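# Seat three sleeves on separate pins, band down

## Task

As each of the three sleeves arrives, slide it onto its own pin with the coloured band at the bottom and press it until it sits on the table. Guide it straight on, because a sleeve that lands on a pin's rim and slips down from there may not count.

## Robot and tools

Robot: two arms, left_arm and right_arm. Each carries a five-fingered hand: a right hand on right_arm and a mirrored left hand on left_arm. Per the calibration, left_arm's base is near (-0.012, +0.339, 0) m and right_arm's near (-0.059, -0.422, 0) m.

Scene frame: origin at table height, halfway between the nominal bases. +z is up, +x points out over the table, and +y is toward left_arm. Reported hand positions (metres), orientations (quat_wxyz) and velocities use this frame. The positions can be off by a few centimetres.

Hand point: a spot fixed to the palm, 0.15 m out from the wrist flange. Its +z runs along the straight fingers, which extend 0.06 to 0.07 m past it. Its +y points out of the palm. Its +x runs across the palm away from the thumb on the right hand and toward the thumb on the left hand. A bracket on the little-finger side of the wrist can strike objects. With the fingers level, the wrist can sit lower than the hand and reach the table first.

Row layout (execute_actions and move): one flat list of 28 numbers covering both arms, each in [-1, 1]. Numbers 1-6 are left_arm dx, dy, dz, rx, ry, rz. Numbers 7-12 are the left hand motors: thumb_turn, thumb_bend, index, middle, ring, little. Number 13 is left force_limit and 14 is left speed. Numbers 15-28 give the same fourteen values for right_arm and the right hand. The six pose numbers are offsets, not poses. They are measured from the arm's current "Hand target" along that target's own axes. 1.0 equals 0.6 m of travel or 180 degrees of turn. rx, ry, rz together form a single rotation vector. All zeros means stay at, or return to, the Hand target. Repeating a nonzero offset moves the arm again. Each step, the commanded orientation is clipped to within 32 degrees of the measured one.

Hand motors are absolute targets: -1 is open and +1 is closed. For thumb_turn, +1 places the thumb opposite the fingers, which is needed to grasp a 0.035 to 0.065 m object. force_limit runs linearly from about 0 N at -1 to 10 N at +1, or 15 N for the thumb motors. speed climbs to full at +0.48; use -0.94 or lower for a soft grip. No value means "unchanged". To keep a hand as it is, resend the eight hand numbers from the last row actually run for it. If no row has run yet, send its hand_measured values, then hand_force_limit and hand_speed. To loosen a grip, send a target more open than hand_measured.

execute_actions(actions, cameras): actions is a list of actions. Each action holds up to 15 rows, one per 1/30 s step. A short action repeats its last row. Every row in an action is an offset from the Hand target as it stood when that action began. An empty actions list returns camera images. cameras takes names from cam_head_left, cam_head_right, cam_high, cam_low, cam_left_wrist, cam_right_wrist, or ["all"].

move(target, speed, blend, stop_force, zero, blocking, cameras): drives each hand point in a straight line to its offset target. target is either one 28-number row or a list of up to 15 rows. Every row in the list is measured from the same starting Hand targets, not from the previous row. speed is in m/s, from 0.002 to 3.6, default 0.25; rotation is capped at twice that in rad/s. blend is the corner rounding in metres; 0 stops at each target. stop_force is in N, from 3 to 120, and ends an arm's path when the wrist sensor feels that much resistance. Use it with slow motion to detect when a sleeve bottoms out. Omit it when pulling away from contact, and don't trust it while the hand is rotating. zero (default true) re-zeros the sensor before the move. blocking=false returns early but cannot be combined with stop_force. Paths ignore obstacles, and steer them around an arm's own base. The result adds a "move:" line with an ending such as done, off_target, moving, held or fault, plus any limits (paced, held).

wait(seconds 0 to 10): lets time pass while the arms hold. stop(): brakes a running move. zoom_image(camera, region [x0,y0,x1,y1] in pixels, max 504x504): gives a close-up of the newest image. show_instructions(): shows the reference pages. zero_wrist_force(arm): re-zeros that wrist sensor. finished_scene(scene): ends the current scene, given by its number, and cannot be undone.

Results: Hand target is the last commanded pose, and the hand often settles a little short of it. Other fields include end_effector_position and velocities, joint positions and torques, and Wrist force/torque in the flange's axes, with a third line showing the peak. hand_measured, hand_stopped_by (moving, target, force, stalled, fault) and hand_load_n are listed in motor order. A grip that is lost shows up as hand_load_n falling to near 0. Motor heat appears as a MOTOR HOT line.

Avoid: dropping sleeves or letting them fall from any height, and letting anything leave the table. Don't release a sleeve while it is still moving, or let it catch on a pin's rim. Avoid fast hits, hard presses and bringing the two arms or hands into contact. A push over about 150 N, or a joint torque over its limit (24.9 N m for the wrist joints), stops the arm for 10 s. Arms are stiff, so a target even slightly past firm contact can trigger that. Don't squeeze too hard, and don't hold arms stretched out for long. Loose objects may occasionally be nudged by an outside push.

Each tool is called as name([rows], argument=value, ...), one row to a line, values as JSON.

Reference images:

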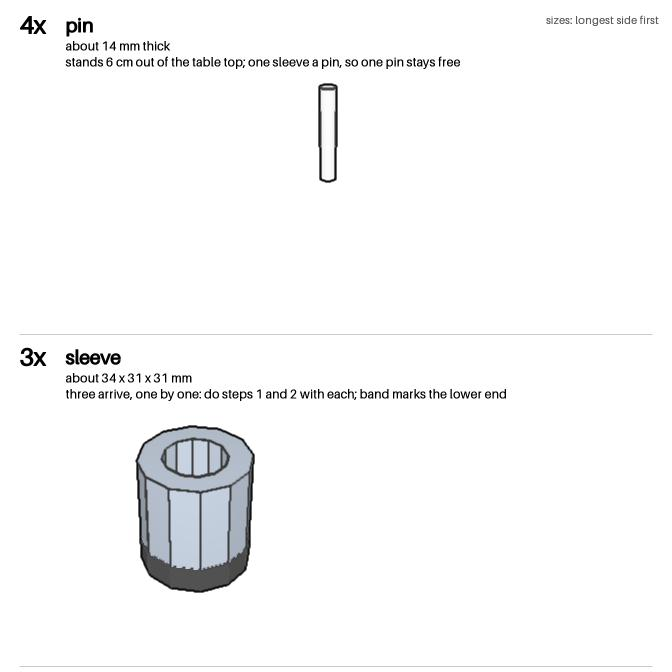

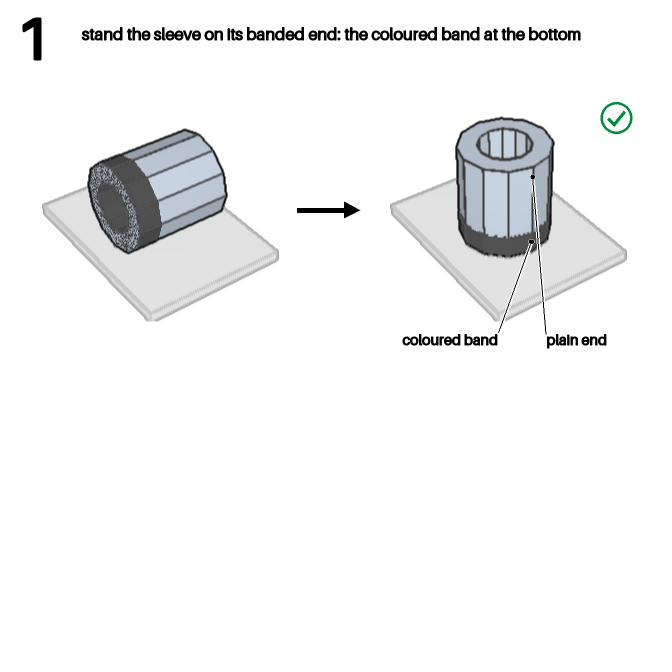

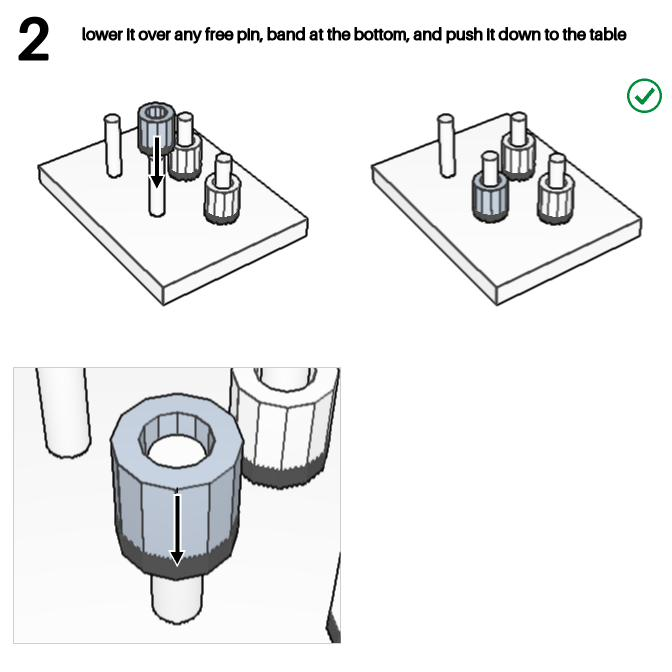

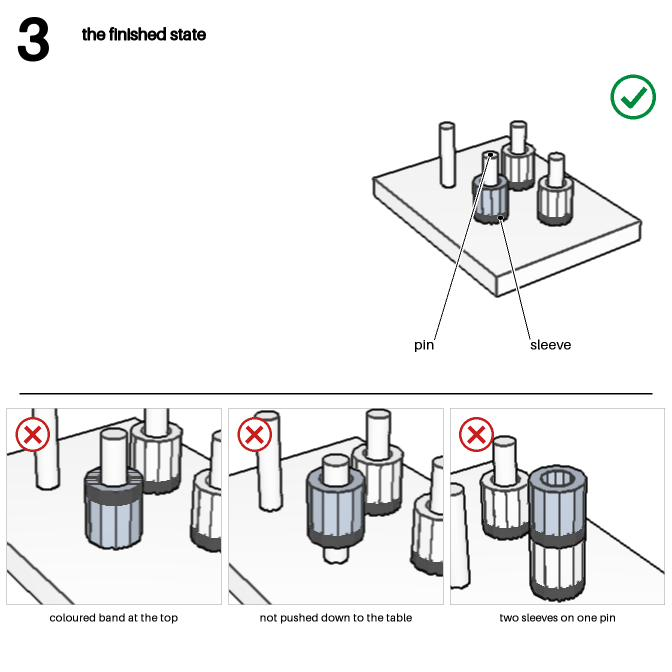

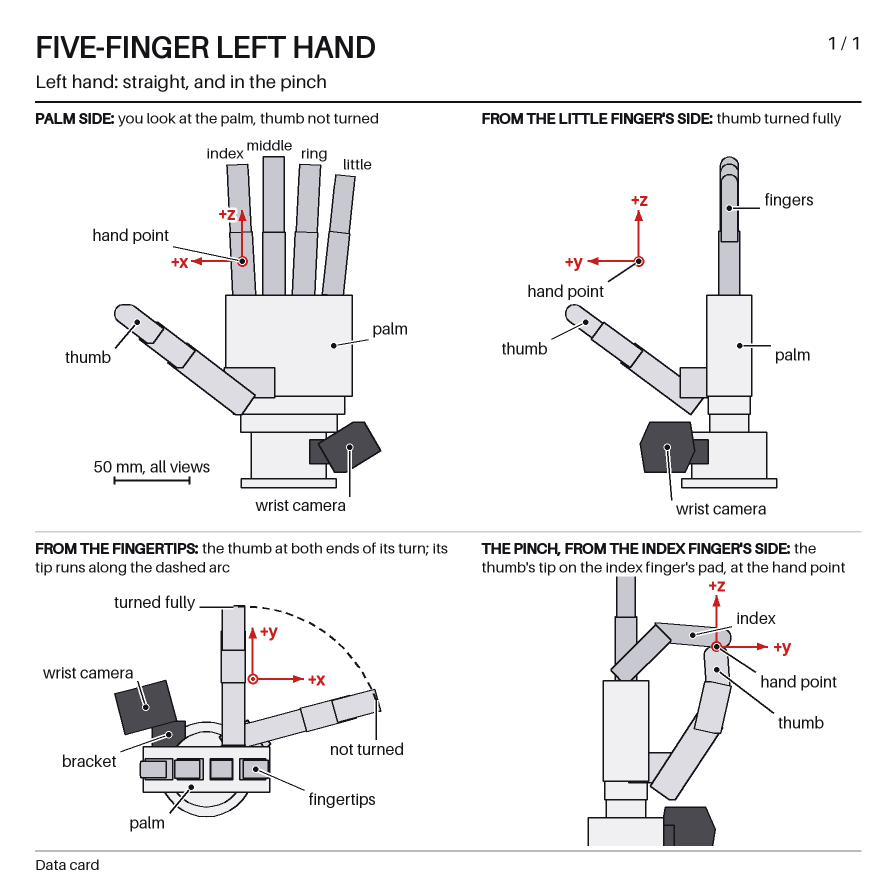

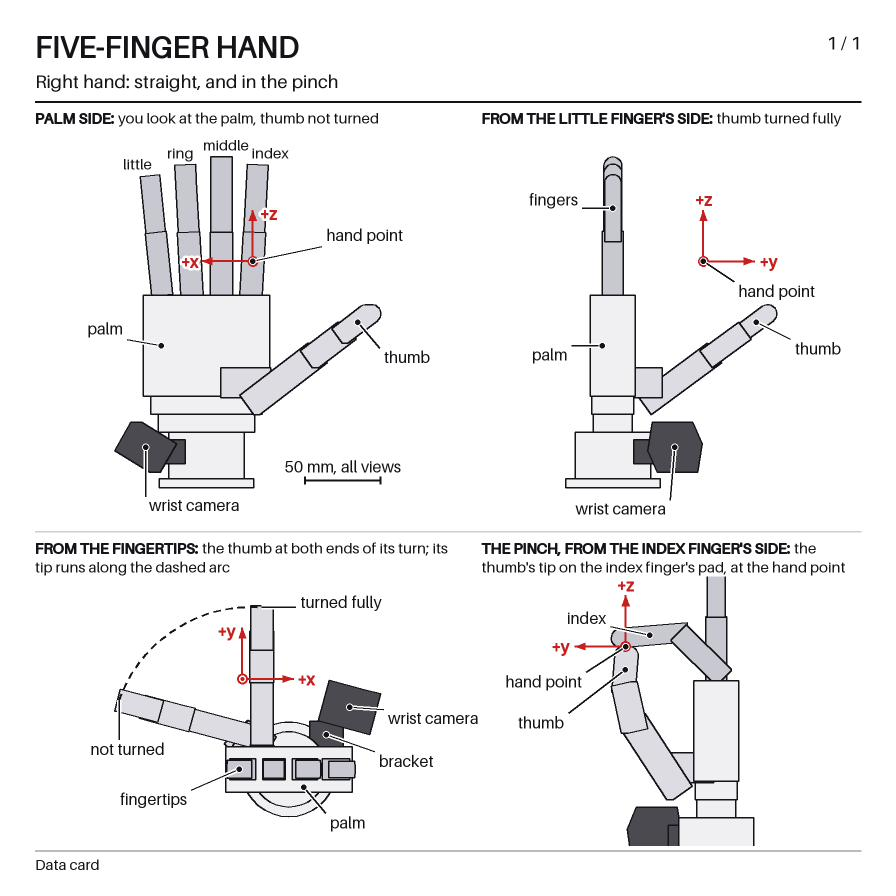

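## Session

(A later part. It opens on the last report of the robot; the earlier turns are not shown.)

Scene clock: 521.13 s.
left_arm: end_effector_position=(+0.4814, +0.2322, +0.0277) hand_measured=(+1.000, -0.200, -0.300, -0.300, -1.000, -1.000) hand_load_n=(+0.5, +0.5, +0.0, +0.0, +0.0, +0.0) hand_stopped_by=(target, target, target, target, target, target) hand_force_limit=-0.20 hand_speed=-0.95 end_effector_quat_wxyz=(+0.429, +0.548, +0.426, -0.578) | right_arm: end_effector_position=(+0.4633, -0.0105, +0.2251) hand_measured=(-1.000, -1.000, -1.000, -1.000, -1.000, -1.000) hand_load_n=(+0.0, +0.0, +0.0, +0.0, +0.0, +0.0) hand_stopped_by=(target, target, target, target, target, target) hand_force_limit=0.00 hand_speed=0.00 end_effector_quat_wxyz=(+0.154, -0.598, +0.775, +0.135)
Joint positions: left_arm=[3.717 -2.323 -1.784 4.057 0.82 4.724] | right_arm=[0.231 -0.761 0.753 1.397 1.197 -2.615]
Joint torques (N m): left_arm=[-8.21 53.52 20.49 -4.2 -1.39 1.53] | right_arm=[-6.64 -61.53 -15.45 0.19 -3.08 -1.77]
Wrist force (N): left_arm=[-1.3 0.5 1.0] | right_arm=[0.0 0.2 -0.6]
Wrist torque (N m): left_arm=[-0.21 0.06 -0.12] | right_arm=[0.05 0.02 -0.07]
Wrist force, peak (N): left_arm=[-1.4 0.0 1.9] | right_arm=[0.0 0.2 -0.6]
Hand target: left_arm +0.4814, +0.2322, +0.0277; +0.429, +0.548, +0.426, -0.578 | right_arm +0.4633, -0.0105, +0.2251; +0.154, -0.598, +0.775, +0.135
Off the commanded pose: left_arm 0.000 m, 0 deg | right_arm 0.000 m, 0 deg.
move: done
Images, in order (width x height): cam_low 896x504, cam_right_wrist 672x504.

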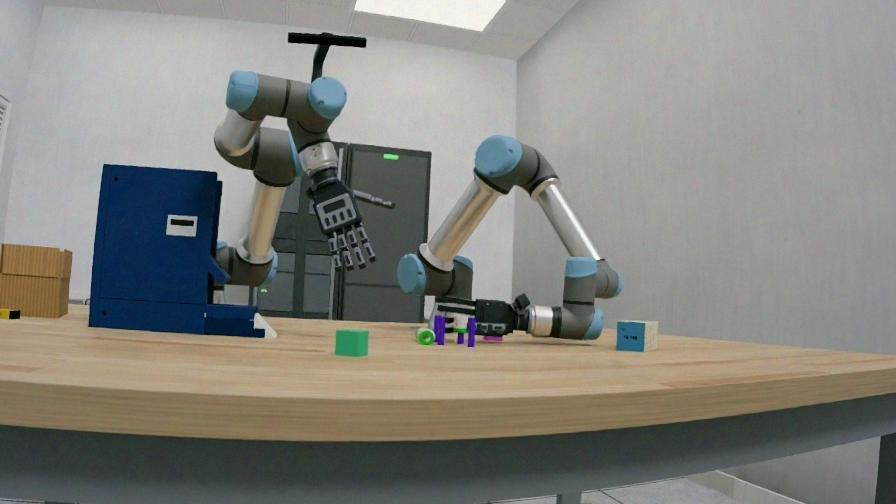

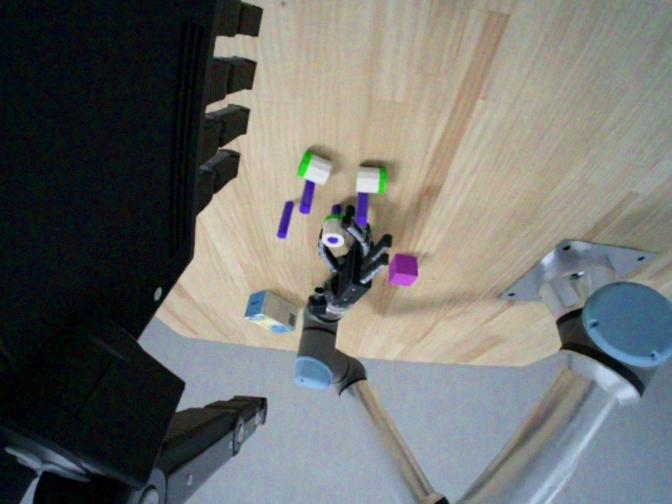

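move(target=[0,0,0,0,0,0,1,-0.6,-0.5,-0.5,-1,-1,-0.2,-0.7,0,0,0,0,0,0,-1,-1,-1,-1,-1,-1,0,0], cameras=["cam_low","cam_right_wrist","cam_left_wrist"])

zoom_image(camera="cam_low", region=[430, 280, 530, 360])

zoom_image(camera="cam_right_wrist", region=[280, 190, 380, 310])

Scene clock: 531.87 s.
left_arm: end_effector_position=(+0.4814, +0.2322, +0.0277) hand_measured=(+1.000, -0.600, -0.500, -0.480, -1.000, -1.000) hand_load_n=(+0.0, +0.0, -0.5, -11.0, +0.0, +0.0) hand_stopped_by=(target, target, target, stalled, target, target) hand_force_limit=-0.20 hand_speed=-0.70 end_effector_quat_wxyz=(+0.429, +0.548, +0.426, -0.578) | right_arm: end_effector_position=(+0.4633, -0.0105, +0.2251) hand_measured=(-1.000, -1.000, -1.000, -1.000, -1.000, -1.000) hand_load_n=(+0.0, +0.0, +0.0, +0.0, +0.0, +0.5) hand_stopped_by=(target, target, target, target, target, target) hand_force_limit=0.00 hand_speed=0.00 end_effector_quat_wxyz=(+0.154, -0.598, +0.775, +0.135)
Joint positions: left_arm=[3.717 -2.323 -1.784 4.057 0.82 4.724] | right_arm=[0.231 -0.761 0.753 1.397 1.197 -2.615]
Joint torques (N m): left_arm=[-7.81 46.1 7.93 -3.93 4.57 1.46] | right_arm=[-6.68 -61.3 -15.84 0.12 -3.09 -1.74]
Wrist force (N): left_arm=[-1.9 8.6 -3.5] | right_arm=[0.1 -0.1 -0.4]
Wrist torque (N m): left_arm=[-0.45 -0.01 -0.28] | right_arm=[0.00 0.00 -0.08]
Wrist force, peak (N): left_arm=[-1.3 9.5 -3.6] | right_arm=[0.0 0.0 -0.6]
Hand target: left_arm +0.4814, +0.2322, +0.0277; +0.429, +0.548, +0.426, -0.578 | right_arm +0.4633, -0.0105, +0.2251; +0.154, -0.598, +0.775, +0.135
Off the commanded pose: left_arm 0.000 m, 0 deg | right_arm 0.000 m, 0 deg.
move: done
Images, in order (width x height): cam_low 896x504, cam_left_wrist 672x504, cam_right_wrist 672x504.

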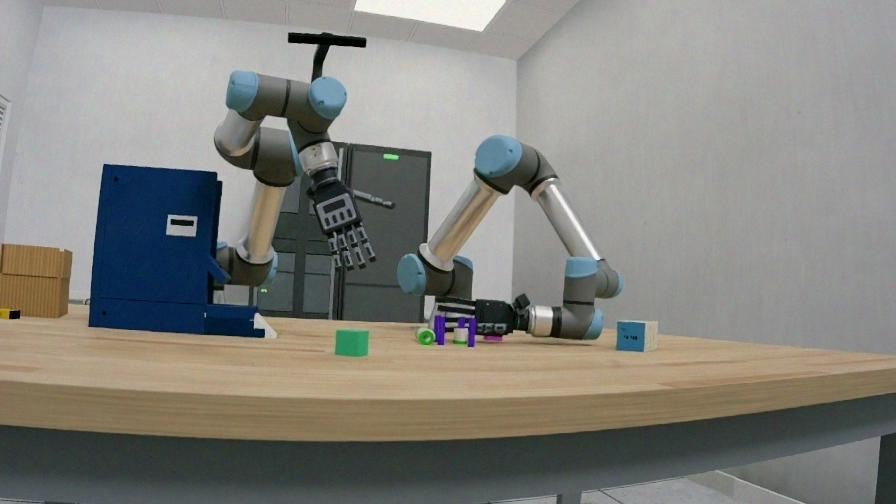

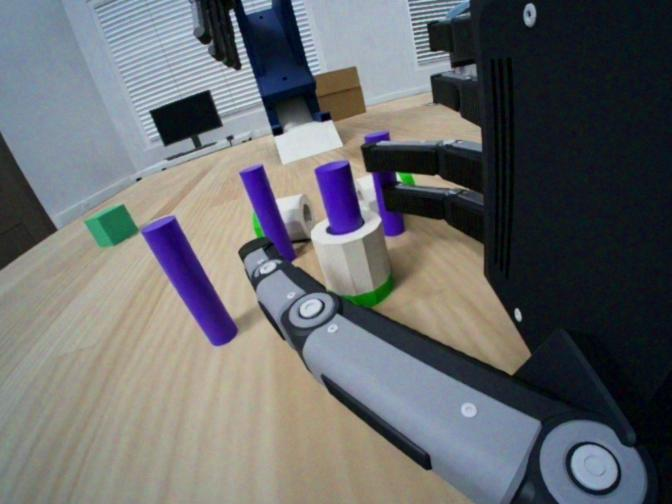

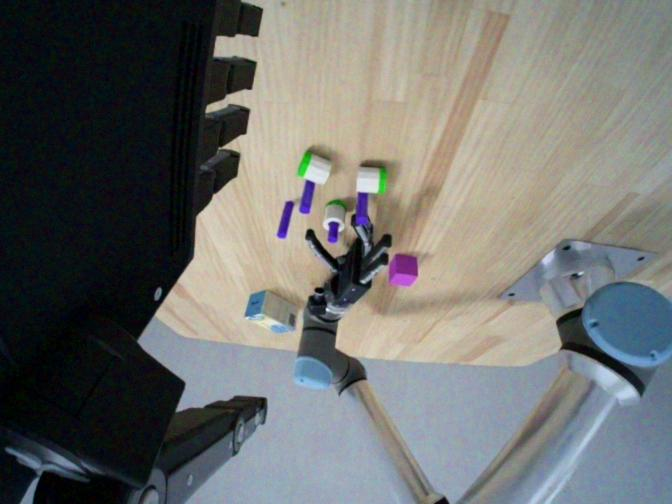

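Scaled by 5.040 from the camera's 896x504 image, which has a finer 1280x720 frame.

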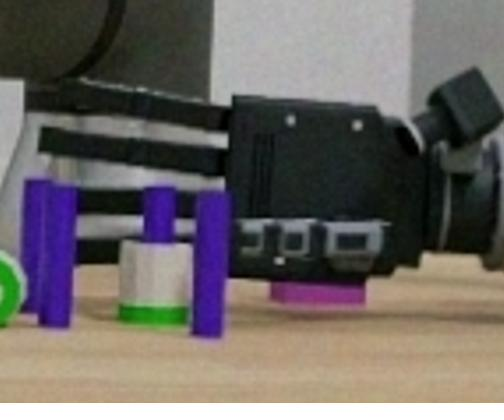

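Scaled by 4.200 from the camera's 672x504 image, which has a finer 960x720 frame.

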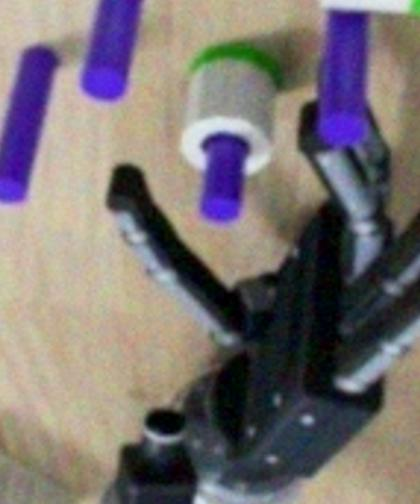

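move(target=[0,0,0,0,0,0,1,-0.6,-0.3,-0.3,-1,-1,-0.2,-0.5,0,0,0,0,0,0,-1,-1,-1,-1,-1,-1,0,0])

move([
  [-0.1998,-0.0045,0.0073,0,0,0,1,-0.6,-0.3,-0.3,-1,-1,-0.2,-0.5,0,0,0,0,0,0,-1,-1,-1,-1,-1,-1,0,0],
  [-0.2457,-0.1338,0.0448,-0.4754,0.0041,0.0144,-1,-1,-1,1,1,1,-0.2,0.2,0,0,0,0,0,0,-1,-1,-1,-1,-1,-1,0,0],
  [-0.22,-0.16,0.09,-0.5748,-0.0776,-0.414,-1,-1,-1,1,1,1,-0.2,0.2,0,0,0,0,0,0,-1,-1,-1,-1,-1,-1,0,0],
  [-0.212,-0.18,0.1262,0.6737,0.0999,0.652,-1,-1,-1,1,1,1,-0.2,0.2,0,0,0,0,0,0,-1,-1,-1,-1,-1,-1,0,0],
], speed=[0.1,0.4,0.4,0.4], cameras=["all"])

Scene clock: 573.47 s.
left_arm: end_effector_position=(+0.4814, +0.2322, +0.0277) hand_measured=(+1.000, -0.600, -0.300, -0.300, -1.000, -1.000) hand_load_n=(+0.0, +0.0, +0.0, +0.0, +0.0, +0.0) hand_stopped_by=(target, target, target, target, target, target) hand_force_limit=-0.20 hand_speed=-0.50 end_effector_quat_wxyz=(+0.429, +0.548, +0.426, -0.578) | right_arm: end_effector_position=(+0.4633, -0.0105, +0.2251) hand_measured=(-1.000, -1.000, -1.000, -1.000, -1.000, -1.000) hand_load_n=(+0.0, +0.0, +0.0, +0.0, +0.0, -0.5) hand_stopped_by=(target, target, target, target, target, target) hand_force_limit=0.00 hand_speed=0.00 end_effector_quat_wxyz=(+0.154, -0.598, +0.775, +0.135)
Joint positions: left_arm=[3.717 -2.323 -1.785 4.057 0.82 4.724] | right_arm=[0.231 -0.761 0.753 1.397 1.197 -2.615]
Joint torques (N m): left_arm=[-6.41 30.29 2.63 -3.51 -1.68 1.18] | right_arm=[-6.28 -60.74 -17.46 0.19 -3.03 -1.82]
Wrist force (N): left_arm=[-1.2 0.0 1.8] | right_arm=[0.0 0.2 -0.1]
Wrist torque (N m): left_arm=[-0.23 0.05 -0.11] | right_arm=[0.02 0.00 -0.08]
Wrist force, peak (N): left_arm=[-2.0 9.0 -3.4] | right_arm=[0.3 0.0 -0.7]
Hand target: left_arm +0.4814, +0.2322, +0.0277; +0.429, +0.548, +0.426, -0.578 | right_arm +0.4633, -0.0105, +0.2251; +0.154, -0.598, +0.775, +0.135
Off the commanded pose: left_arm 0.000 m, 0 deg | right_arm 0.000 m, 0 deg.
move: done

Scene clock: 582.30 s.
left_arm: end_effector_position=(+0.3612, +0.1922, +0.1600) hand_measured=(-1.000, -1.000, -1.000, +1.000, +1.000, +1.000) hand_load_n=(+0.0, +0.0, +0.0, +0.0, +0.0, +0.0) hand_stopped_by=(target, target, target, target, target, target) hand_force_limit=-0.20 hand_speed=0.20 end_effector_quat_wxyz=(+0.002, +0.709, -0.706, -0.002) | right_arm: end_effector_position=(+0.4633, -0.0105, +0.2251) hand_measured=(-1.000, -1.000, -1.000, -1.000, -1.000, -1.000) hand_load_n=(+0.0, +0.0, +0.0, +0.0, +0.0, +0.0) hand_stopped_by=(target, target, target, target, target, target) hand_force_limit=0.00 hand_speed=0.00 end_effector_quat_wxyz=(+0.154, -0.598, +0.775, +0.135)
Joint positions: left_arm=[3.21 -1.969 -1.551 1.944 -1.571 3.177] | right_arm=[0.231 -0.761 0.753 1.397 1.197 -2.615]
Joint torques (N m): left_arm=[-9.24 41.35 3.27 -2.32 -1.82 -1.18] | right_arm=[-6.27 -60.1 -17.7 0.16 -3.03 -1.84]
Wrist force (N): left_arm=[0.6 0.0 0.9] | right_arm=[0.0 -0.2 -0.3]
Wrist torque (N m): left_arm=[-0.02 0.01 -0.03] | right_arm=[-0.03 0.01 -0.09]
Wrist force, peak (N): left_arm=[-2.4 -0.1 1.9] | right_arm=[0.1 -0.1 -0.7]
Hand target: left_arm +0.3611, +0.1921, +0.1600; +0.002, +0.709, -0.705, -0.002 | right_arm +0.4633, -0.0105, +0.2251; +0.154, -0.598, +0.775, +0.135
Off the commanded pose: left_arm 0.000 m, 0 deg | right_arm 0.000 m, 0 deg.
move: done

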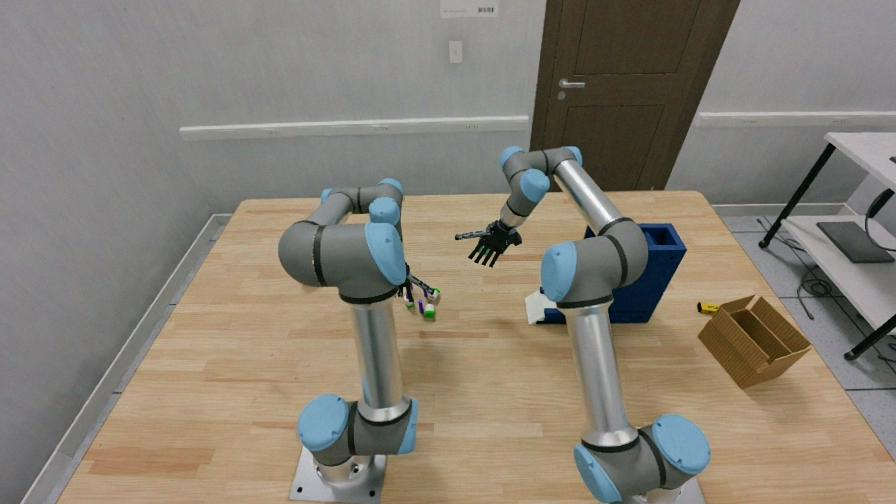

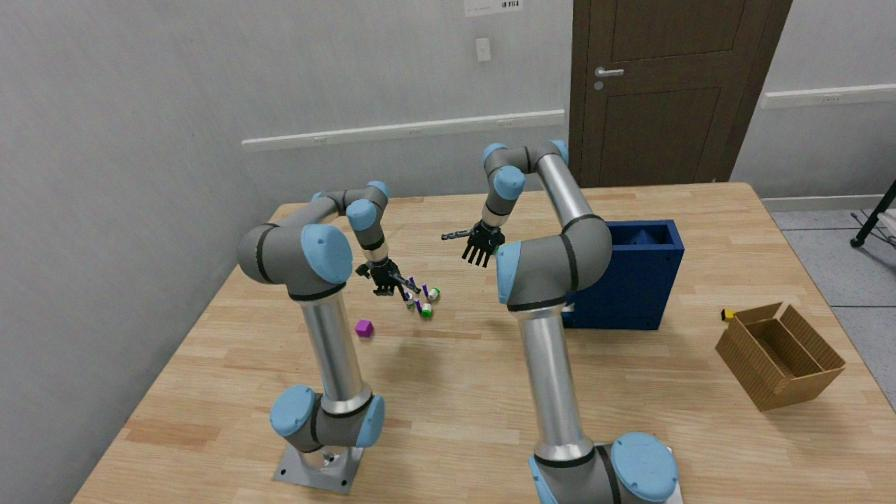

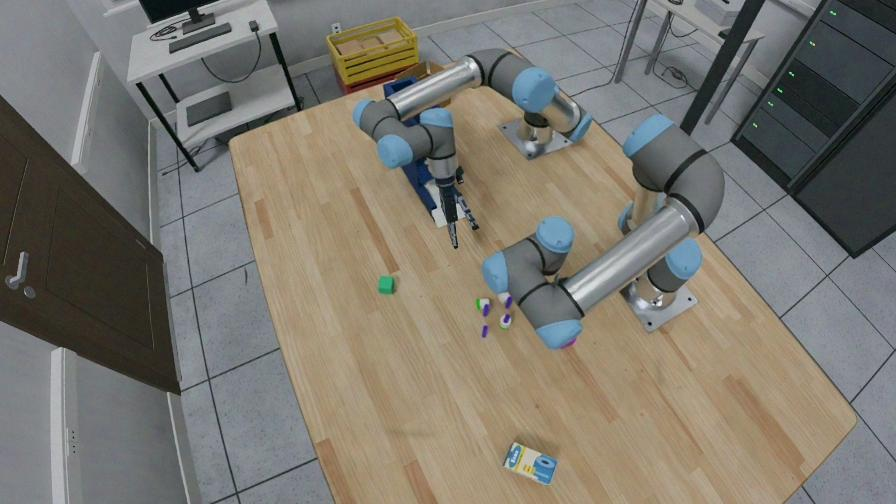

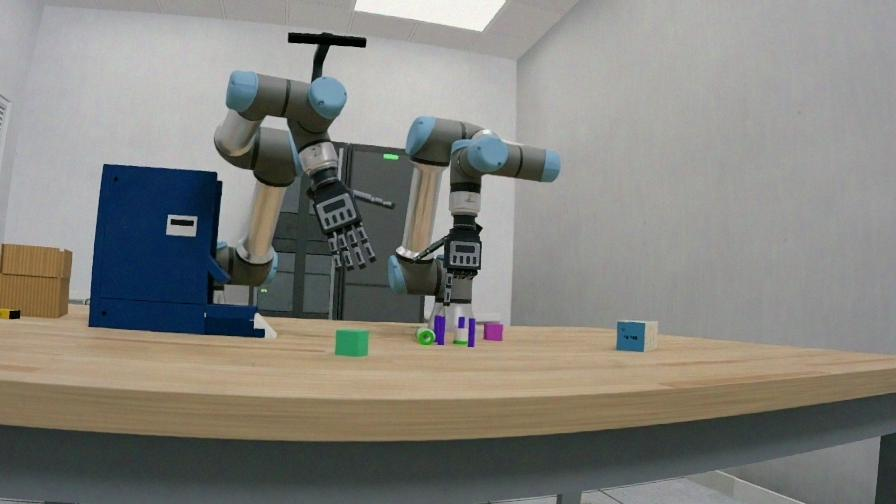

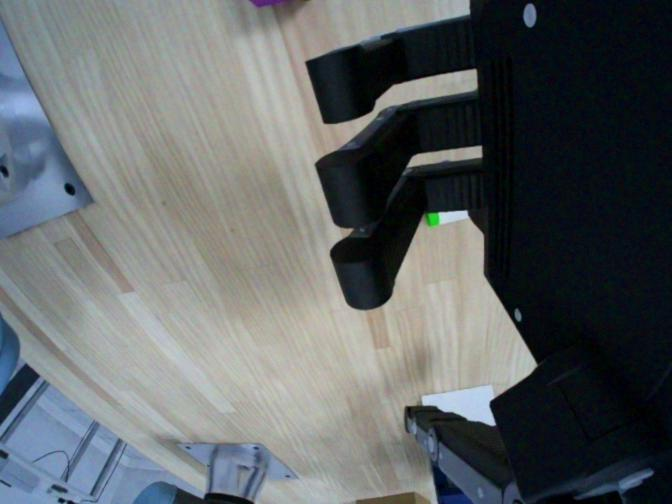

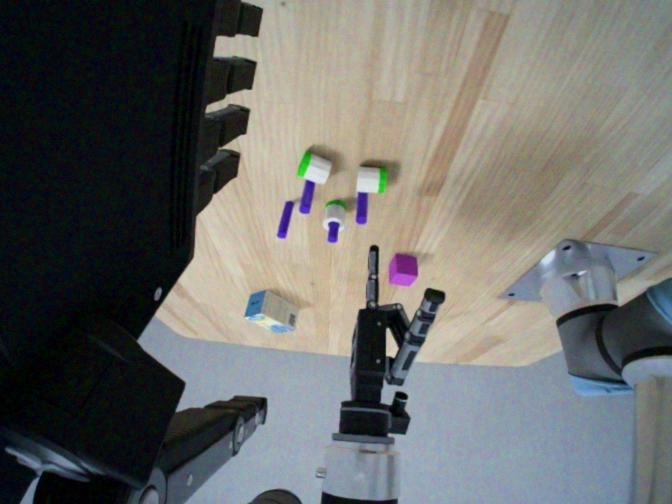

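zoom_image(camera="cam_low", region=[410, 260, 490, 360])

zoom_image(camera="cam_right_wrist", region=[280, 140, 420, 310])

zoom_image(camera="cam_head_right", region=[380, 260, 460, 330])

Scaled by 5.040 from the camera's 896x504 image, which has a finer 1280x720 frame.

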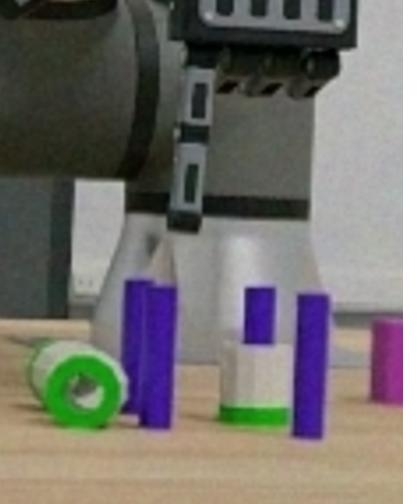

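Scaled by 2.965 from the camera's 672x504 image, which has a finer 960x720 frame.

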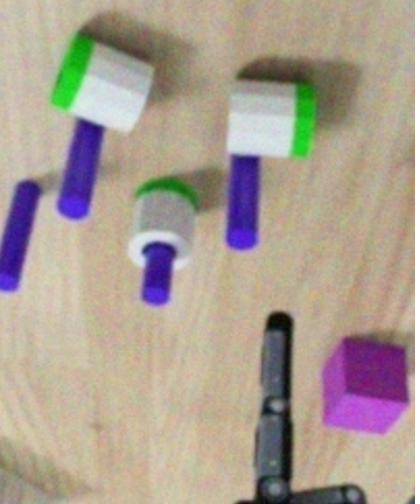

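Scaled by 6.300 from the camera's 896x504 image, which has a finer 1280x720 frame.

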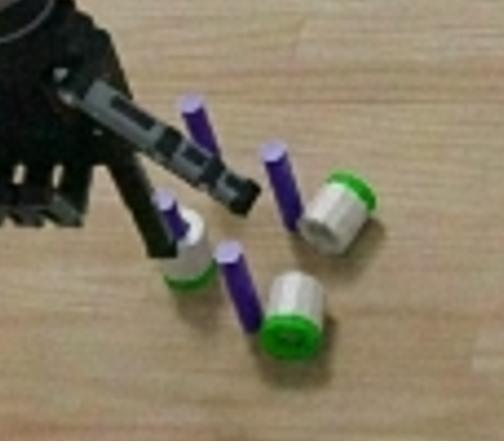

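move(target=[0.0283,0.0075,0.023,0,0,0,-1,-1,-1,1,1,1,-0.2,0.2,0,0,0,0,0,0,-1,-1,-1,-1,-1,-1,0,0], speed=0.15, cameras=["cam_low","cam_head_right","cam_right_wrist"])

zoom_image(camera="cam_low", region=[410, 280, 470, 350])

zoom_image(camera="cam_right_wrist", region=[300, 140, 420, 290])

zoom_image(camera="cam_head_right", region=[380, 260, 460, 330])

Scene clock: 596.10 s.
left_arm: end_effector_position=(+0.3566, +0.1750, +0.1460) hand_measured=(-1.000, -1.000, -1.000, +1.000, +1.000, +1.000) hand_load_n=(+0.0, +0.0, +0.0, +0.0, +0.0, +0.0) hand_stopped_by=(target, target, target, target, target, target) hand_force_limit=-0.20 hand_speed=0.20 end_effector_quat_wxyz=(+0.002, +0.709, -0.705, -0.002) end_effector_velocity=(-0.001, +0.002, +0.000) end_effector_angular_velocity=(+0.001, +0.005, -0.002) | right_arm: end_effector_position=(+0.4633, -0.0105, +0.2251) hand_measured=(-1.000, -1.000, -1.000, -1.000, -1.000, -1.000) hand_load_n=(+0.0, +0.0, +0.0, +0.0, +0.0, +0.0) hand_stopped_by=(target, target, target, target, target, target) hand_force_limit=0.00 hand_speed=0.00 end_effector_quat_wxyz=(+0.154, -0.598, +0.775, +0.135)
Joint positions: left_arm=[3.17 -1.982 -1.57 1.976 -1.57 3.137] | right_arm=[0.231 -0.761 0.753 1.397 1.197 -2.615]
Joint velocities: left_arm=[0.004 0 -0.001 -0.004 -0.001 0.005] | right_arm=[within noise]
Joint torques (N m): left_arm=[7.61 40.82 26.18 -5.64 1.58 1.65] | right_arm=[-6.59 -60.37 -18.04 0.18 -3.12 -1.71]
Wrist force (N): left_arm=[0.5 0.0 0.8] | right_arm=[0.1 0.1 -0.5]
Wrist torque (N m): left_arm=[-0.03 0.03 0.03] | right_arm=[0.03 0.01 -0.07]
Wrist force, peak (N): left_arm=[0.7 -0.1 1.3] | right_arm=[0.1 -0.1 -0.6]
Hand target: left_arm +0.3566, +0.1751, +0.1462; +0.002, +0.709, -0.705, -0.002 | right_arm +0.4633, -0.0105, +0.2251; +0.154, -0.598, +0.775, +0.135
Off the commanded pose: left_arm 0.000 m, 0 deg | right_arm 0.000 m, 0 deg.
move: done
Images, in order (width x height): cam_head_right 896x504, cam_low 896x504, cam_right_wrist 672x504.

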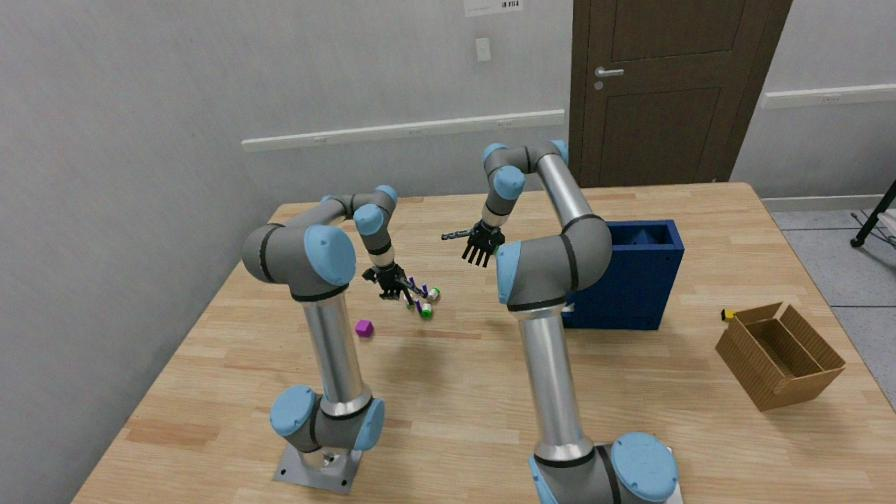

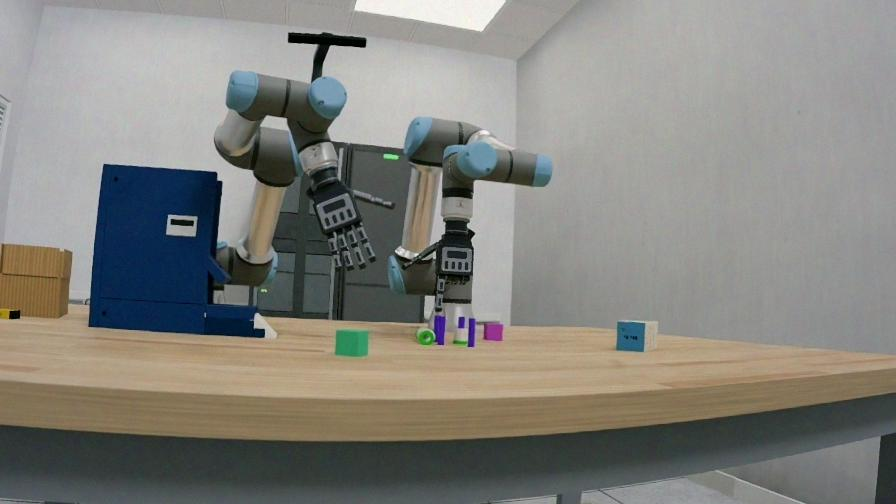

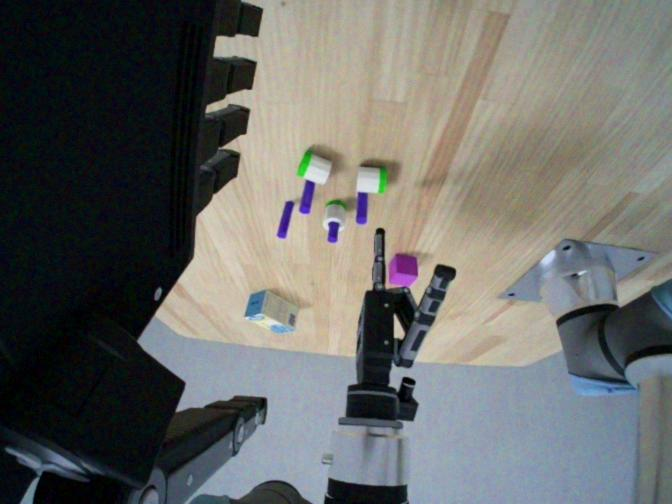

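Scaled by 7.200 from the camera's 896x504 image, which has a finer 1280x720 frame.

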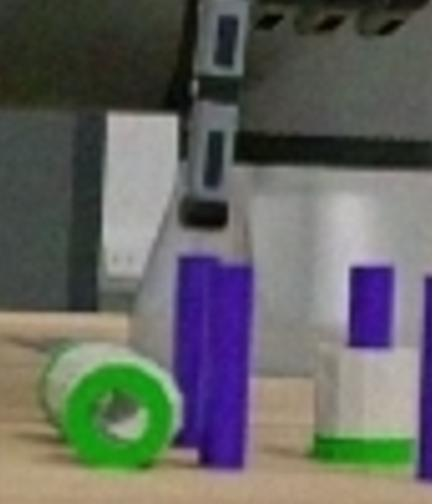

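Scaled by 3.360 from the camera's 672x504 image, which has a finer 960x720 frame.

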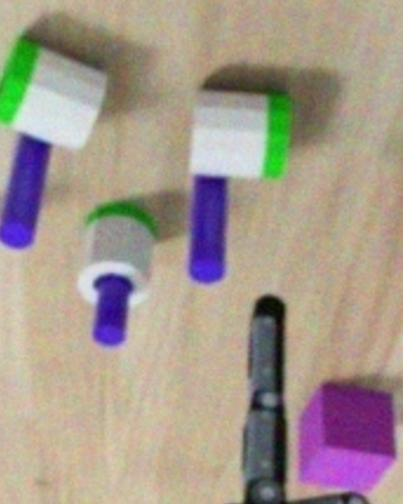

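Scaled by 6.300 from the camera's 896x504 image, which has a finer 1280x720 frame.

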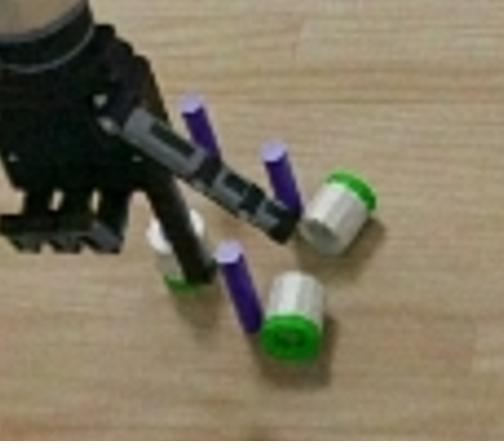

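move([
  [0,0,0.0983,0,0,0,-1,-1,-1,1,1,1,-0.2,0.2,0,0,0,0,0,0,-1,-1,-1,-1,-1,-1,0,0],
  [0.055,0,0.0983,0,0,0,-1,-1,-1,1,1,1,-0.2,0.2,0,0,0,0,0,0,-1,-1,-1,-1,-1,-1,0,0],
], speed=[0.06,0.025], stop_force=5, cameras=["cam_low","cam_head_right","cam_right_wrist"])

zoom_image(camera="cam_low", region=[400, 280, 470, 350])

zoom_image(camera="cam_right_wrist", region=[300, 120, 420, 270])

Scene clock: 605.87 s.
left_arm: end_effector_position=(+0.3565, +0.1421, +0.0873) hand_measured=(-1.000, -1.000, -1.000, +1.000, +1.000, +1.000) hand_load_n=(+0.0, +0.0, +0.0, +0.0, +0.0, +0.0) hand_stopped_by=(target, target, target, target, target, target) hand_force_limit=-0.20 hand_speed=0.20 end_effector_quat_wxyz=(+0.002, +0.709, -0.705, -0.002) | right_arm: end_effector_position=(+0.4633, -0.0105, +0.2251) hand_measured=(-1.000, -1.000, -1.000, -1.000, -1.000, -1.000) hand_load_n=(+0.0, +0.0, +0.0, +0.0, +0.0, +0.0) hand_stopped_by=(target, target, target, target, target, target) hand_force_limit=0.00 hand_speed=0.00 end_effector_quat_wxyz=(+0.154, -0.598, +0.775, +0.135)
Joint positions: left_arm=[3.095 -2.068 -1.606 2.099 -1.57 3.062] | right_arm=[0.231 -0.761 0.753 1.397 1.197 -2.615]
Joint torques (N m): left_arm=[8.27 49.73 3.21 -0.07 -0.45 1.75] | right_arm=[-6.08 -60.28 -18.64 0.21 -3.07 -1.62]
Wrist force (N): left_arm=[0.6 0.0 0.9] | right_arm=[0.0 -0.2 -0.4]
Wrist torque (N m): left_arm=[0.01 -0.02 0.03] | right_arm=[-0.01 0.02 -0.09]
Wrist force, peak (N): left_arm=[0.4 -0.3 1.5] | right_arm=[-0.1 0.2 -0.6]
Hand target: left_arm +0.3565, +0.1421, +0.0873; +0.002, +0.709, -0.705, -0.002 | right_arm +0.4633, -0.0105, +0.2251; +0.154, -0.598, +0.775, +0.135
Off the commanded pose: left_arm 0.000 m, 0 deg | right_arm 0.000 m, 0 deg.
move: done
Images, in order (width x height): cam_head_right 896x504, cam_low 896x504, cam_right_wrist 672x504.

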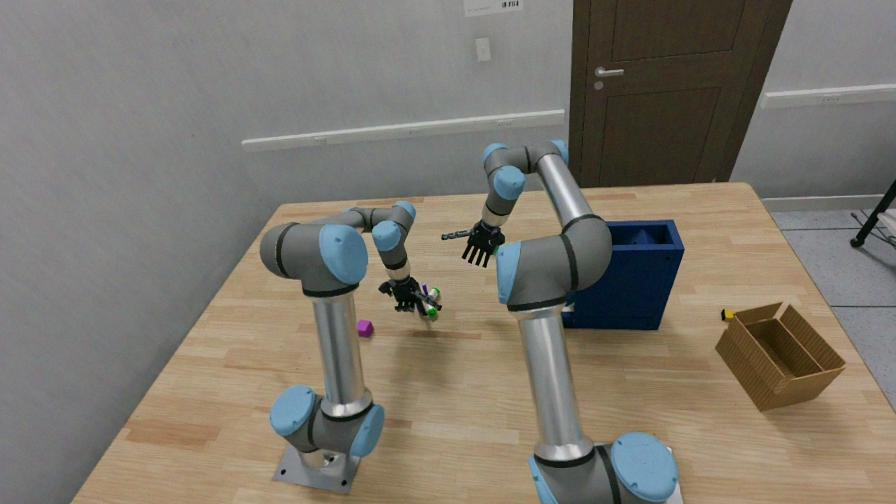

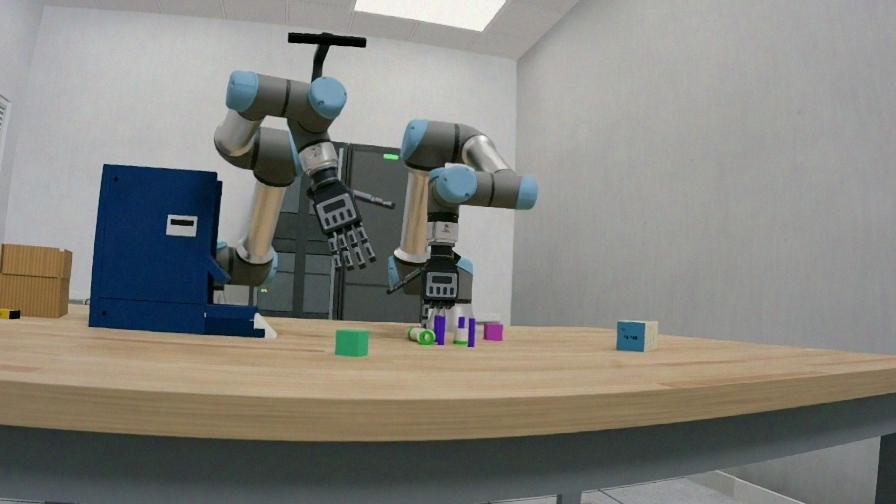

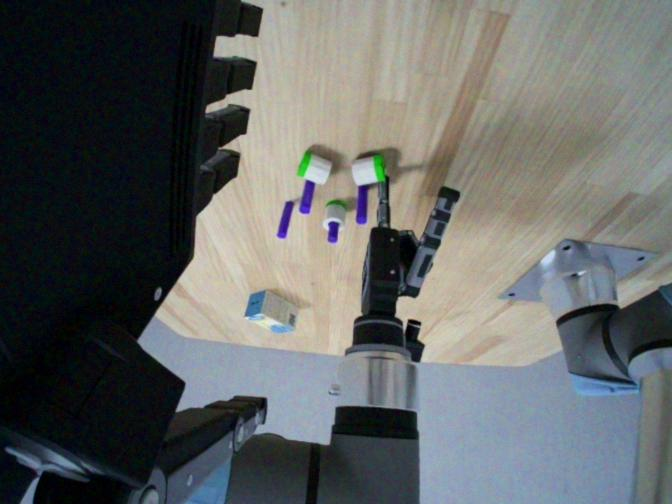

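Scaled by 7.200 from the camera's 896x504 image, which has a finer 1280x720 frame.

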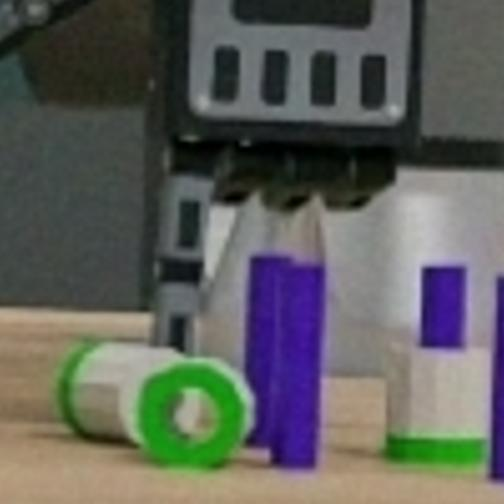

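Scaled by 3.360 from the camera's 672x504 image, which has a finer 960x720 frame.

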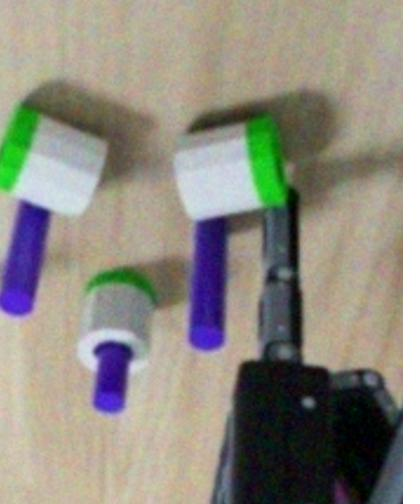

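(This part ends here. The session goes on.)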